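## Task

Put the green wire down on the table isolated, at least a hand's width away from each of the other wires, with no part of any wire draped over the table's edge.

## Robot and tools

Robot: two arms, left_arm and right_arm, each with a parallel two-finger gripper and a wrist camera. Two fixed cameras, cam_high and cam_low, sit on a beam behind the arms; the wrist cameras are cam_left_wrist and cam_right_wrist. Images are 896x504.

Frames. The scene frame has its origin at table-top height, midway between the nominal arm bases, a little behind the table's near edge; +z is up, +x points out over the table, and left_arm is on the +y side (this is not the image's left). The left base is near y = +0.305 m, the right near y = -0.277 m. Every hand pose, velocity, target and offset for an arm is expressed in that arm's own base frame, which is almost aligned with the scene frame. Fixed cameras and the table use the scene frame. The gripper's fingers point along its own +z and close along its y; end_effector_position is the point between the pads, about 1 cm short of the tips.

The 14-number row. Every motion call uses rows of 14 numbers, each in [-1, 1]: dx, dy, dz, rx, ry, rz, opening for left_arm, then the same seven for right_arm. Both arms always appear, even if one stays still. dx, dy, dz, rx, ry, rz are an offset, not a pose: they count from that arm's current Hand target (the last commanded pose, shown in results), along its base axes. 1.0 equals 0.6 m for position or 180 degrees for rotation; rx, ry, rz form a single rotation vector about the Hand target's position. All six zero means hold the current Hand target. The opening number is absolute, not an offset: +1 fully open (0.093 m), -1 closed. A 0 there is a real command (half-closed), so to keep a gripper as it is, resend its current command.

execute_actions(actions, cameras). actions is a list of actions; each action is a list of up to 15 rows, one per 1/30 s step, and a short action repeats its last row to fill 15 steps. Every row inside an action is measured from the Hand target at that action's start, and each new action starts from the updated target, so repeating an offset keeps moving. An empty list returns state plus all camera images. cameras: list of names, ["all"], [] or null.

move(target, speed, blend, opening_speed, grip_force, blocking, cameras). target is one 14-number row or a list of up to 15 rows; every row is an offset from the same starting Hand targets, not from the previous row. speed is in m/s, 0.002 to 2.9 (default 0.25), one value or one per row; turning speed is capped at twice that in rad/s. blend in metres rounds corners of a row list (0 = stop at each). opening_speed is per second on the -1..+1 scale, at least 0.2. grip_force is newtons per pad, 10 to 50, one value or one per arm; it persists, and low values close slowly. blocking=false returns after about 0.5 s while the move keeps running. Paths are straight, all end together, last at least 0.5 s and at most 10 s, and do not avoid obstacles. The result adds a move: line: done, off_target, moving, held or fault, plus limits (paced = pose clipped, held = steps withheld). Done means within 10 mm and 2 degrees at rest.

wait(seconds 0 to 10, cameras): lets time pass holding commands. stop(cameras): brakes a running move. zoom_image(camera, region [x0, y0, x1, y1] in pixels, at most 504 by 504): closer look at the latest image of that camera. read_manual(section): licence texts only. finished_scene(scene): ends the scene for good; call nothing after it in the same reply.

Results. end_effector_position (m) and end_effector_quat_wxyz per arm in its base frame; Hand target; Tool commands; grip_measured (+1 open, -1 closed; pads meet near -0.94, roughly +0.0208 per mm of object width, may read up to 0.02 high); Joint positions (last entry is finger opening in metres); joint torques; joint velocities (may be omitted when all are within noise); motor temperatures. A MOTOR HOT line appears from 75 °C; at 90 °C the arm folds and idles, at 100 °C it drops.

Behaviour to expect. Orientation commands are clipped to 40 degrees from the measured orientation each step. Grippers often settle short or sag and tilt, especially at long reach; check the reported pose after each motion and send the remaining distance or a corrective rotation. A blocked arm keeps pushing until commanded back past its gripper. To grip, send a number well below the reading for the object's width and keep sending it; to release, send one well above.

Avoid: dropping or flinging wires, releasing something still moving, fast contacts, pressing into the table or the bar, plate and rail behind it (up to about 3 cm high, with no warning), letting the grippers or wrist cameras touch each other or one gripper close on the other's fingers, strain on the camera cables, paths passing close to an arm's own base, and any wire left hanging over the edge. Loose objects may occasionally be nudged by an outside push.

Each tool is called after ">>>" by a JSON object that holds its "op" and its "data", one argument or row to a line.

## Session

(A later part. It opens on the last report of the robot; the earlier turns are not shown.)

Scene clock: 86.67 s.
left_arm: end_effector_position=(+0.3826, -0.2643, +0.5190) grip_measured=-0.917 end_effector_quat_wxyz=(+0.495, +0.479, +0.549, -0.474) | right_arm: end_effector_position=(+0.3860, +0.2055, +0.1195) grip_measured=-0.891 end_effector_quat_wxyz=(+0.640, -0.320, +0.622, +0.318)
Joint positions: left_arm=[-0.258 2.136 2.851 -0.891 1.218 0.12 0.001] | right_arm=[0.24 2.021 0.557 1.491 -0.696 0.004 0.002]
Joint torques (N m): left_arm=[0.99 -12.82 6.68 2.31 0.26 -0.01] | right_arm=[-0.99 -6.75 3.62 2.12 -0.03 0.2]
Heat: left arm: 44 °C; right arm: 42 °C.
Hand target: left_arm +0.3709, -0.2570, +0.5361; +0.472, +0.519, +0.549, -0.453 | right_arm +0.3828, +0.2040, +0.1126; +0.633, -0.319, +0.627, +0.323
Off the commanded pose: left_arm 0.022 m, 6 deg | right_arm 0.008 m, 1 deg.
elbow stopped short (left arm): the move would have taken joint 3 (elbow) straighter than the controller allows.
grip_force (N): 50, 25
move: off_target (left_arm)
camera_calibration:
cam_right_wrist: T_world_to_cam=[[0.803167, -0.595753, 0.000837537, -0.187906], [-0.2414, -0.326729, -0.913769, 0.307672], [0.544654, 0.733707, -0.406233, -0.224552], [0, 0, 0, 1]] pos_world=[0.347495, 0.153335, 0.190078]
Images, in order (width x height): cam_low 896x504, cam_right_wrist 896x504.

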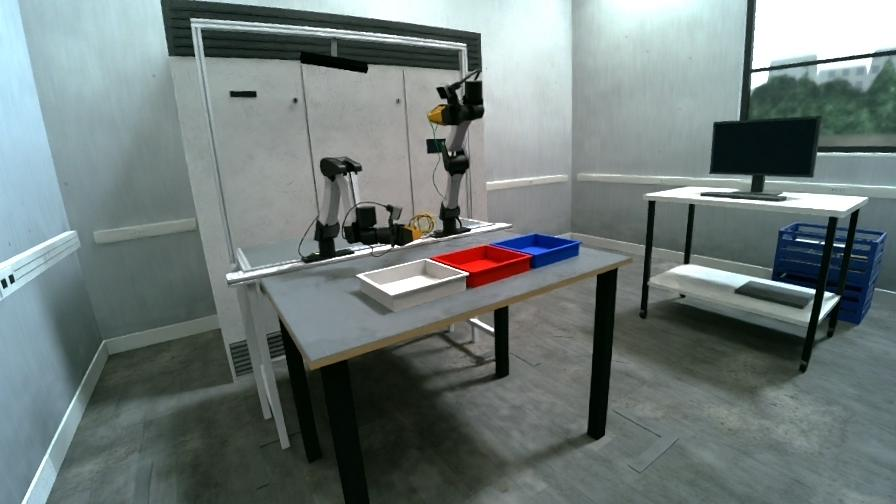

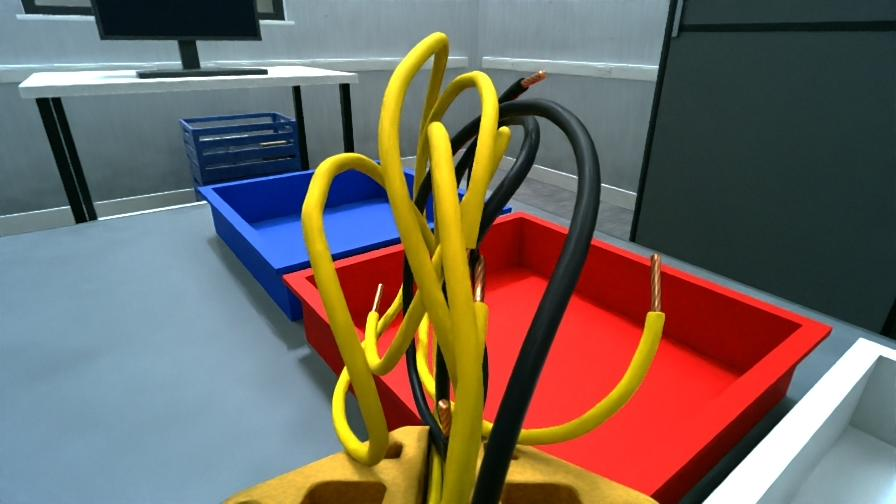

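>>> {"op": "move", "data": {
  "target": [
    [-0.2,-0.07,-0.2,0,0,0,-0.924208,-0.155,-0.42,0,-0.2,0.145,0,-0.99],
    [-0.2,-0.07,-0.47,0.2,0,0,-0.924208,-0.155,-0.42,-0.11,-0.2,0.145,0,-0.99]
  ],
  "speed": 0.15,
  "blend": [0.02,0],
  "cameras": ["all"]
}}

>>> {"op": "zoom_image", "data": {
  "camera": "cam_high",
  "region": [400, 80, 640, 320]
}}

>>> {"op": "zoom_image", "data": {
  "camera": "cam_low",
  "region": [280, 130, 490, 300]
}}

Scene clock: 110.37 s.
left_arm: end_effector_position=(+0.2505, -0.2996, +0.2561) grip_measured=-0.917 end_effector_quat_wxyz=(+0.293, +0.634, +0.663, -0.269) | right_arm: end_effector_position=(+0.2909, -0.0466, +0.0522) grip_measured=-0.891 end_effector_quat_wxyz=(+0.351, -0.417, +0.819, +0.179)
Joint positions: left_arm=[-0.63 1.541 1.52 -0.95 0.596 0.706 0.001] | right_arm=[-0.585 1.669 0.869 -0.726 -0.808 -1.507 0.002]
Joint torques (N m): left_arm=[-0.28 -6.46 8.27 1.59 0.21 0.16] | right_arm=[-1.01 -5.08 5.46 0.54 -0.35 0.01]
Motor temperatures (°C): left_arm=[30 44 42 43 25 28 27] | right_arm=[29 36 40 42 25 25 28]
Heat: left arm: 44 °C; right arm: 42 °C.
Hand target: left_arm +0.2508, -0.2990, +0.2541; +0.289, +0.640, +0.663, -0.262 | right_arm +0.2899, -0.0480, +0.0467; +0.349, -0.418, +0.820, +0.177
Off the commanded pose: left_arm 0.002 m, 1 deg | right_arm 0.006 m, 0 deg.
grip_force (N): 50, 25
move: done
camera_calibration:
cam_left_wrist: T_world_to_cam=[[-0.999562, -0.0260212, -0.0140909, 0.24638], [-0.0186591, 0.92382, -0.382373, 0.417545], [0.0229672, -0.381942, -0.923901, 0.201132], [0, 0, 0, 1]] pos_world=[0.249443, -0.302505, 0.348956]
cam_right_wrist: T_world_to_cam=[[0.80237, -0.596779, -0.00753658, -0.26102], [-0.558577, -0.746439, -0.361691, 0.184794], [0.210224, 0.29442, -0.932267, 0.0891555], [0, 0, 0, 1]] pos_world=[0.293913, -0.044083, 0.147988]

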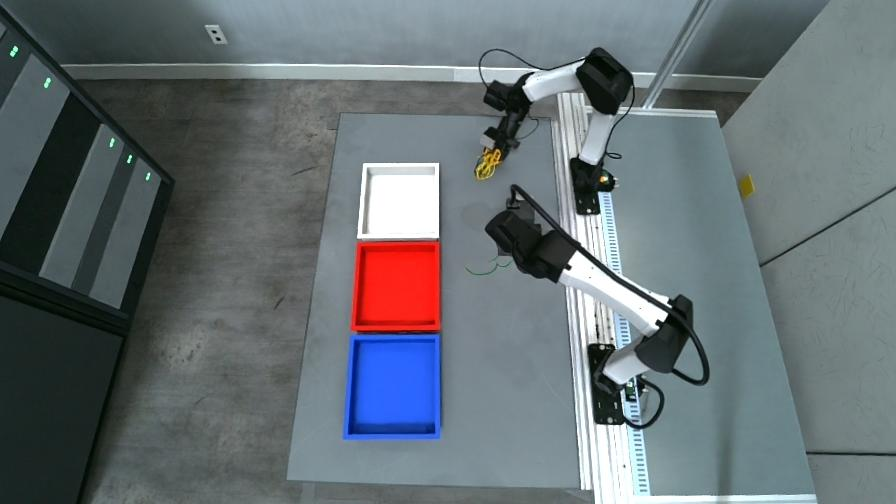

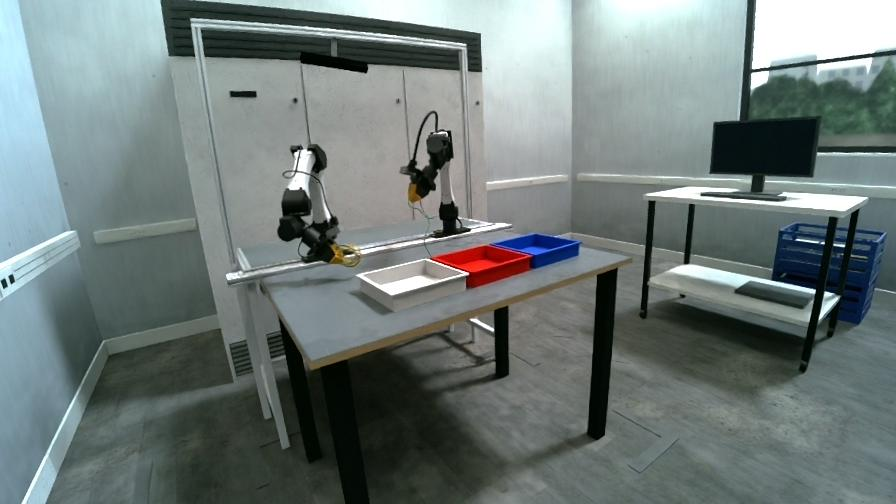

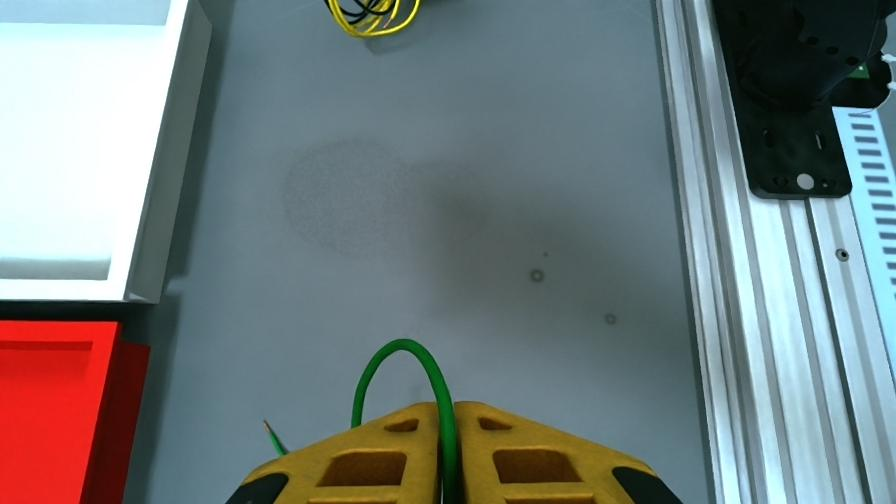

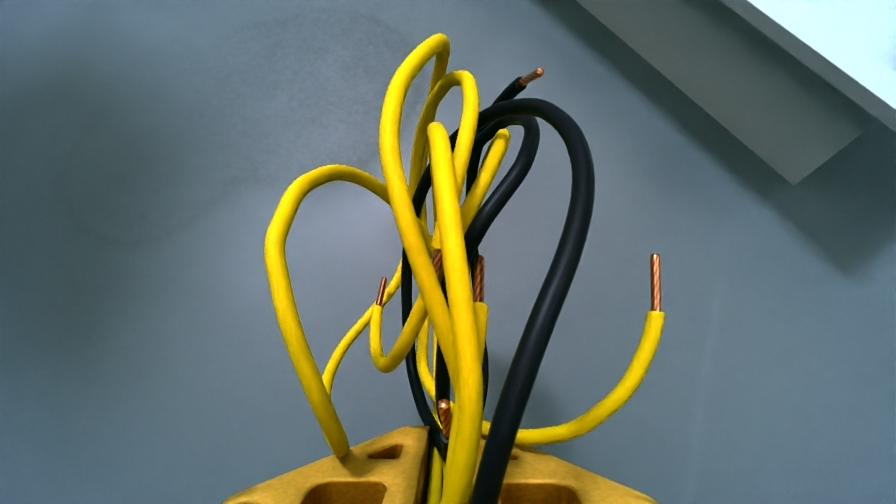

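Scaled by 2.100 from the camera's 896x504 image, which has a finer 1280x720 frame.

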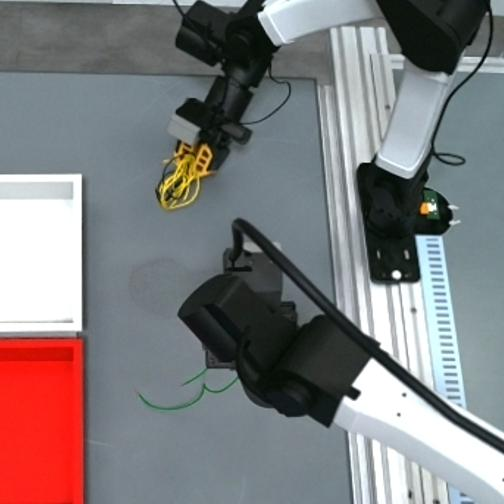

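Scaled by 2.400 from the camera's 896x504 image, which has a finer 1280x720 frame.

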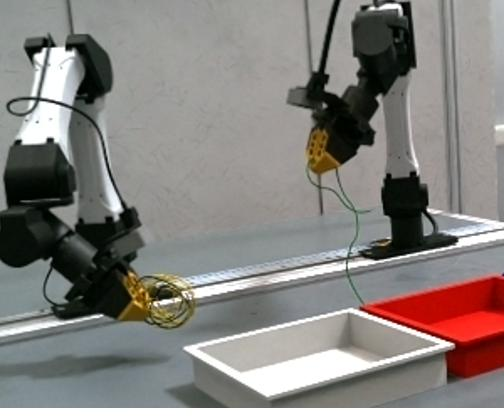

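>>> {"op": "move", "data": {
  "target": [
    [0,0.18,-0.305,0,0,0,-0.924208,0,0,-0.03,0,0,0,-0.99]
  ],
  "speed": 0.15,
  "cameras": ["all"]
}}

>>> {"op": "zoom_image", "data": {
  "camera": "cam_low",
  "region": [280, 130, 490, 300]
}}

Scene clock: 116.40 s.
left_arm: end_effector_position=(+0.2491, -0.1905, +0.0715) grip_measured=-0.917 end_effector_quat_wxyz=(+0.280, +0.637, +0.670, -0.258) | right_arm: end_effector_position=(+0.2914, -0.0469, +0.0344) grip_measured=-0.891 end_effector_quat_wxyz=(+0.351, -0.417, +0.819, +0.178)
Joint positions: left_arm=[-0.29 1.509 0.79 -0.519 0.722 1.103 0.001] | right_arm=[-0.585 1.713 0.834 -0.645 -0.808 -1.507 0.002]
Joint torques (N m): left_arm=[0.69 -5.08 5.93 1.35 0.7 0.18] | right_arm=[-0.96 -5.3 5.29 0.57 -0.34 0.06]
Heat: left arm: 42 °C; right arm: 41 °C.
Hand target: left_arm +0.2509, -0.1910, +0.0711; +0.289, +0.640, +0.663, -0.261 | right_arm +0.2898, -0.0480, +0.0287; +0.349, -0.418, +0.820, +0.177
Off the commanded pose: left_arm 0.002 m, 1 deg | right_arm 0.006 m, 0 deg.
grip_force (N): 50, 25
move: done
camera_calibration:
cam_left_wrist: T_world_to_cam=[[-0.999503, -0.0300213, -0.0096518, 0.244191], [-0.0247797, 0.937011, -0.348421, 0.24773], [0.0195039, -0.348009, -0.937288, 0.0806176], [0, 0, 0, 1]] pos_world=[0.248636, -0.196739, 0.164233]
cam_right_wrist: T_world_to_cam=[[0.802376, -0.596789, -0.00598361, -0.261717], [-0.558114, -0.74675, -0.361764, 0.178197], [0.211429, 0.293611, -0.93225, 0.0720708], [0, 0, 0, 1]] pos_world=[0.294211, -0.0442817, 0.130087]

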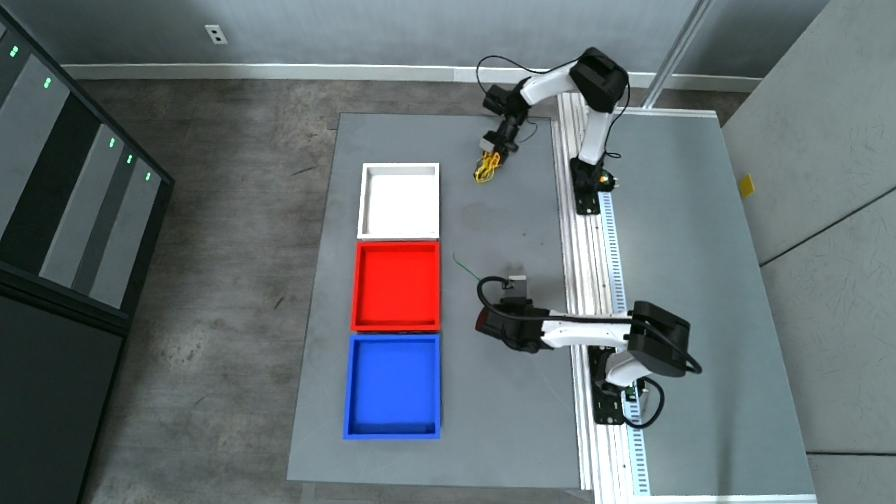

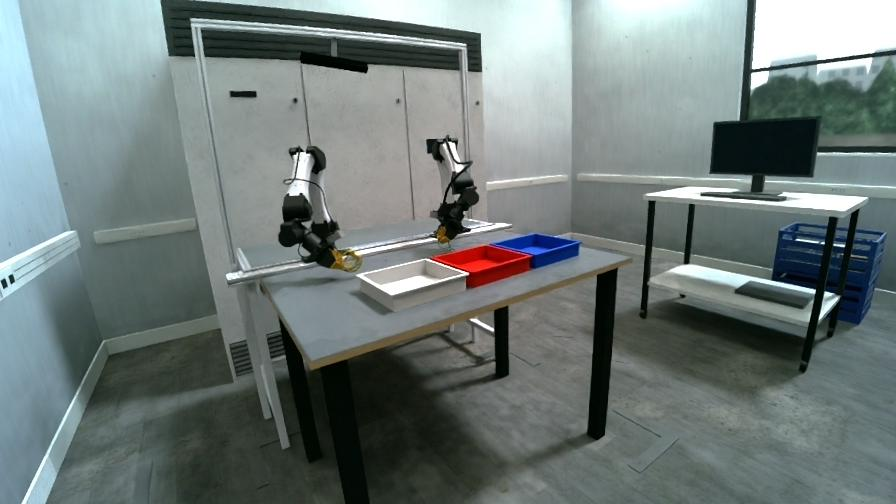

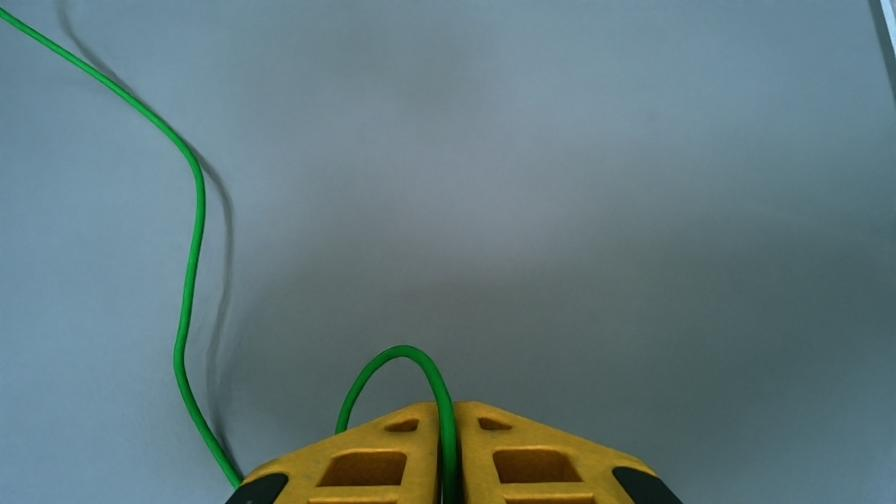

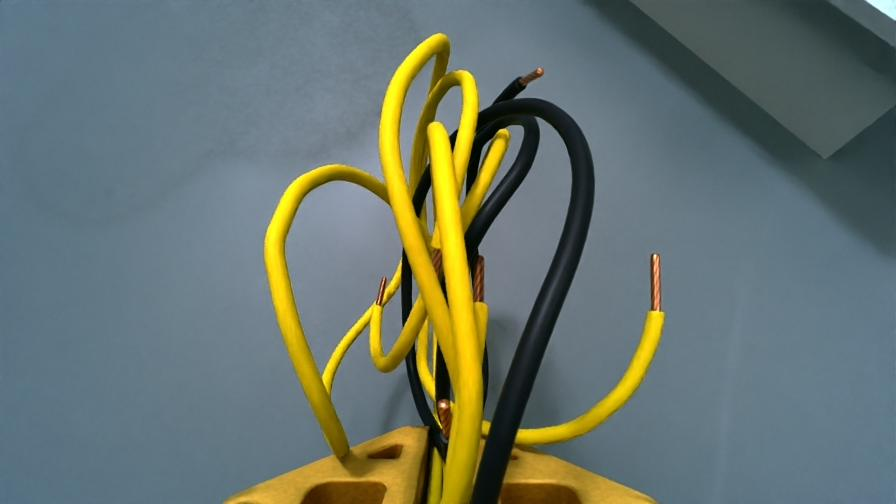

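Scaled by 2.400 from the camera's 896x504 image, which has a finer 1280x720 frame.

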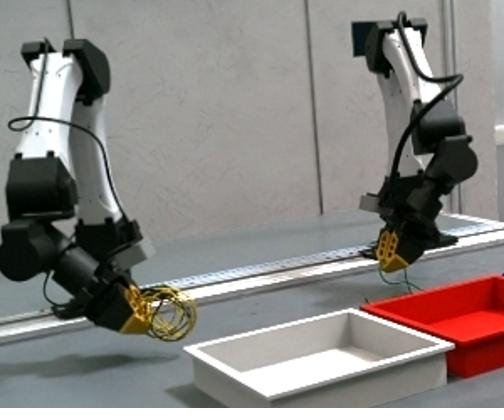

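>>> {"op": "move", "data": {
  "target": [
    [0,0,-0.055,0,0,0,-0.924208,0,0,-0.015,0,0,0,-0.99],
    [0,0,-0.055,0,0,0,-0.4,0,0,-0.015,0,0,0,0.4],
    [0,0.05,0.15,0,0,0,-0.4,-0.05,-0.07,0.2,0,0,0,0.4]
  ],
  "speed": 0.08,
  "cameras": ["all"]
}}

>>> {"op": "zoom_image", "data": {
  "camera": "cam_high",
  "region": [400, 80, 640, 320]
}}

Scene clock: 123.07 s.
left_arm: end_effector_position=(+0.2486, -0.1613, +0.1509) grip_measured=-0.403 end_effector_quat_wxyz=(+0.273, +0.636, +0.672, -0.263) | right_arm: end_effector_position=(+0.2606, -0.0874, +0.1401) grip_measured=+0.399 end_effector_quat_wxyz=(+0.348, -0.411, +0.821, +0.190)
Joint positions: left_arm=[-0.176 1.423 1.058 -0.992 0.755 1.256 0.026] | right_arm=[-0.779 1.622 1.187 -1.315 -0.8 -1.784 0.064]
Joint torques (N m): left_arm=[0.91 -6.67 8.35 0.75 0.74 0.18] | right_arm=[-1.01 -7.57 8.53 -0.2 -0.32 0]
Heat: left arm: 42 °C; right arm: 41 °C.
Hand target: left_arm +0.2508, -0.1610, +0.1611; +0.289, +0.640, +0.663, -0.262 | right_arm +0.2599, -0.0900, +0.1487; +0.349, -0.418, +0.820, +0.177
Off the commanded pose: left_arm 0.010 m, 2 deg | right_arm 0.009 m, 2 deg.
grip_force (N): 50, 25
move: done
camera_calibration:
cam_left_wrist: T_world_to_cam=[[-0.99963, -0.0263183, 0.00690457, 0.243511], [-0.0270828, 0.938012, -0.345543, 0.248379], [0.00261755, -0.345602, -0.938377, 0.169967], [0, 0, 0, 1]] pos_world=[0.249703, -0.167833, 0.243638]
cam_right_wrist: T_world_to_cam=[[0.80064, -0.598311, -0.0316027, -0.256699], [-0.566112, -0.738173, -0.366903, 0.172634], [0.196194, 0.311648, -0.929722, 0.194306], [0, 0, 0, 1]] pos_world=[0.265133, -0.0867075, 0.235879]

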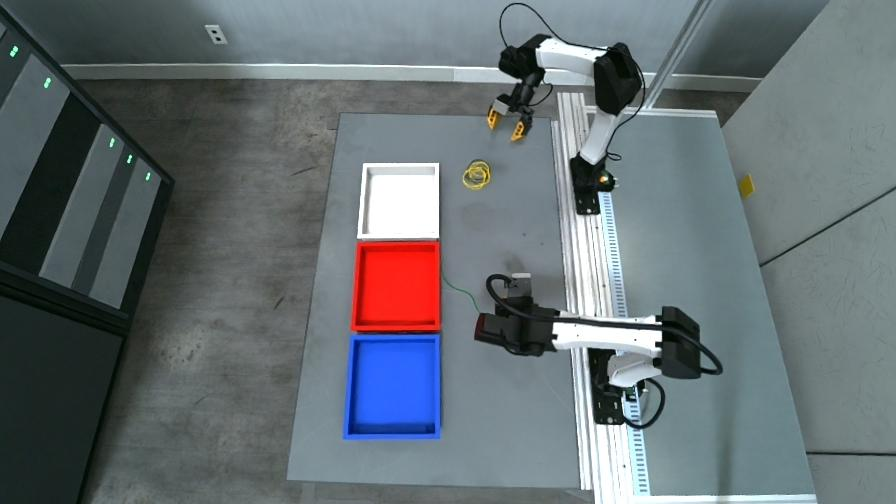

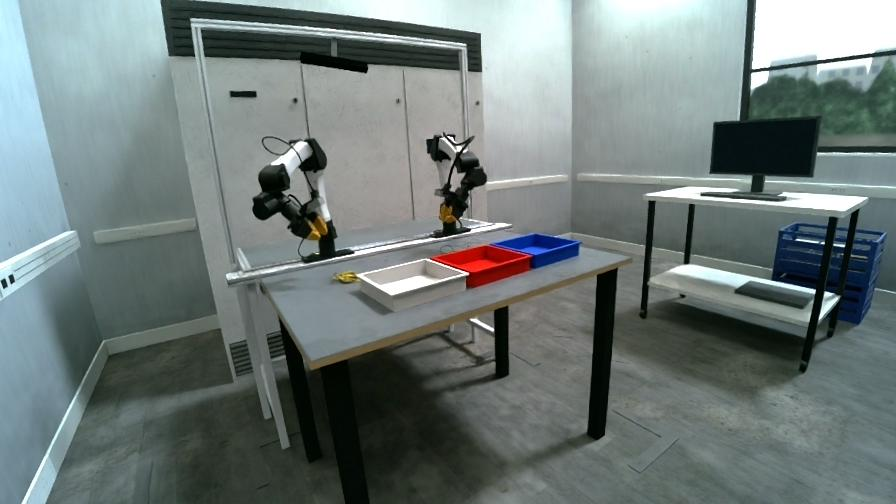

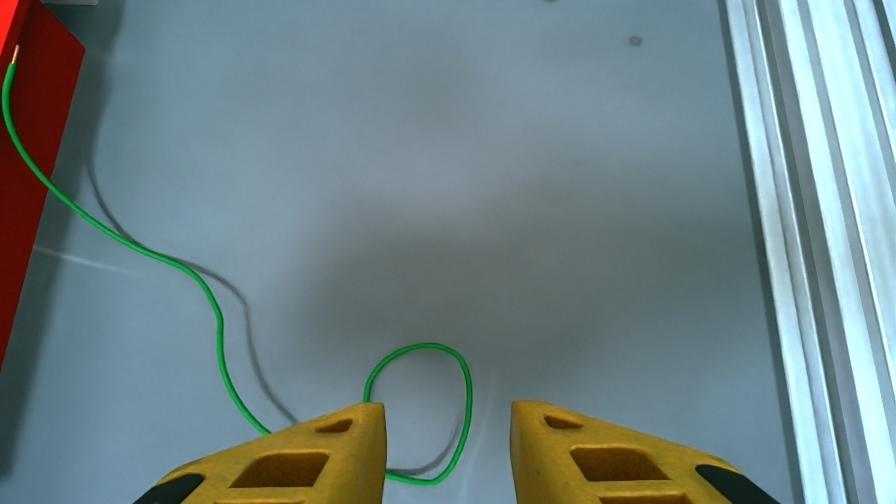

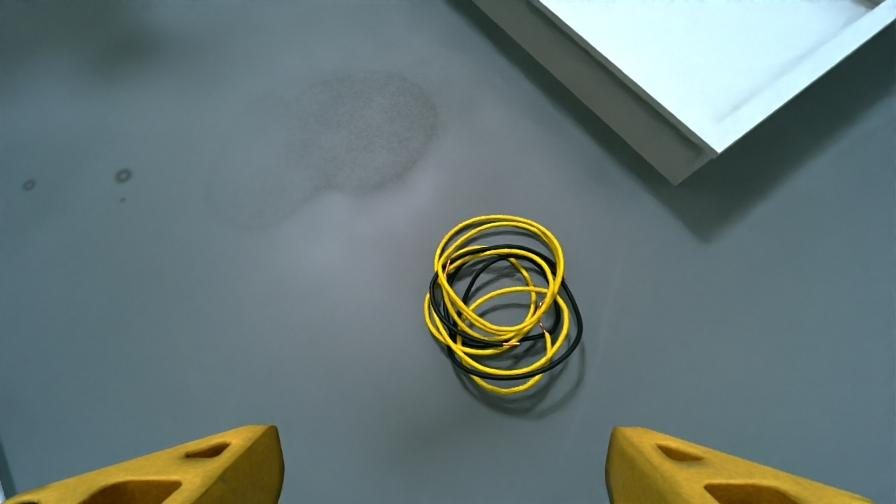

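Scaled by 2.100 from the camera's 896x504 image, which has a finer 1280x720 frame.

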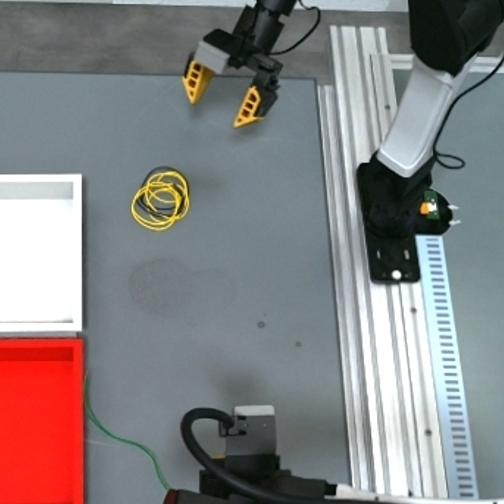

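>>> {"op": "finished_scene", "data": {
  "scene": 1
}}

The scene is finished: the task was done.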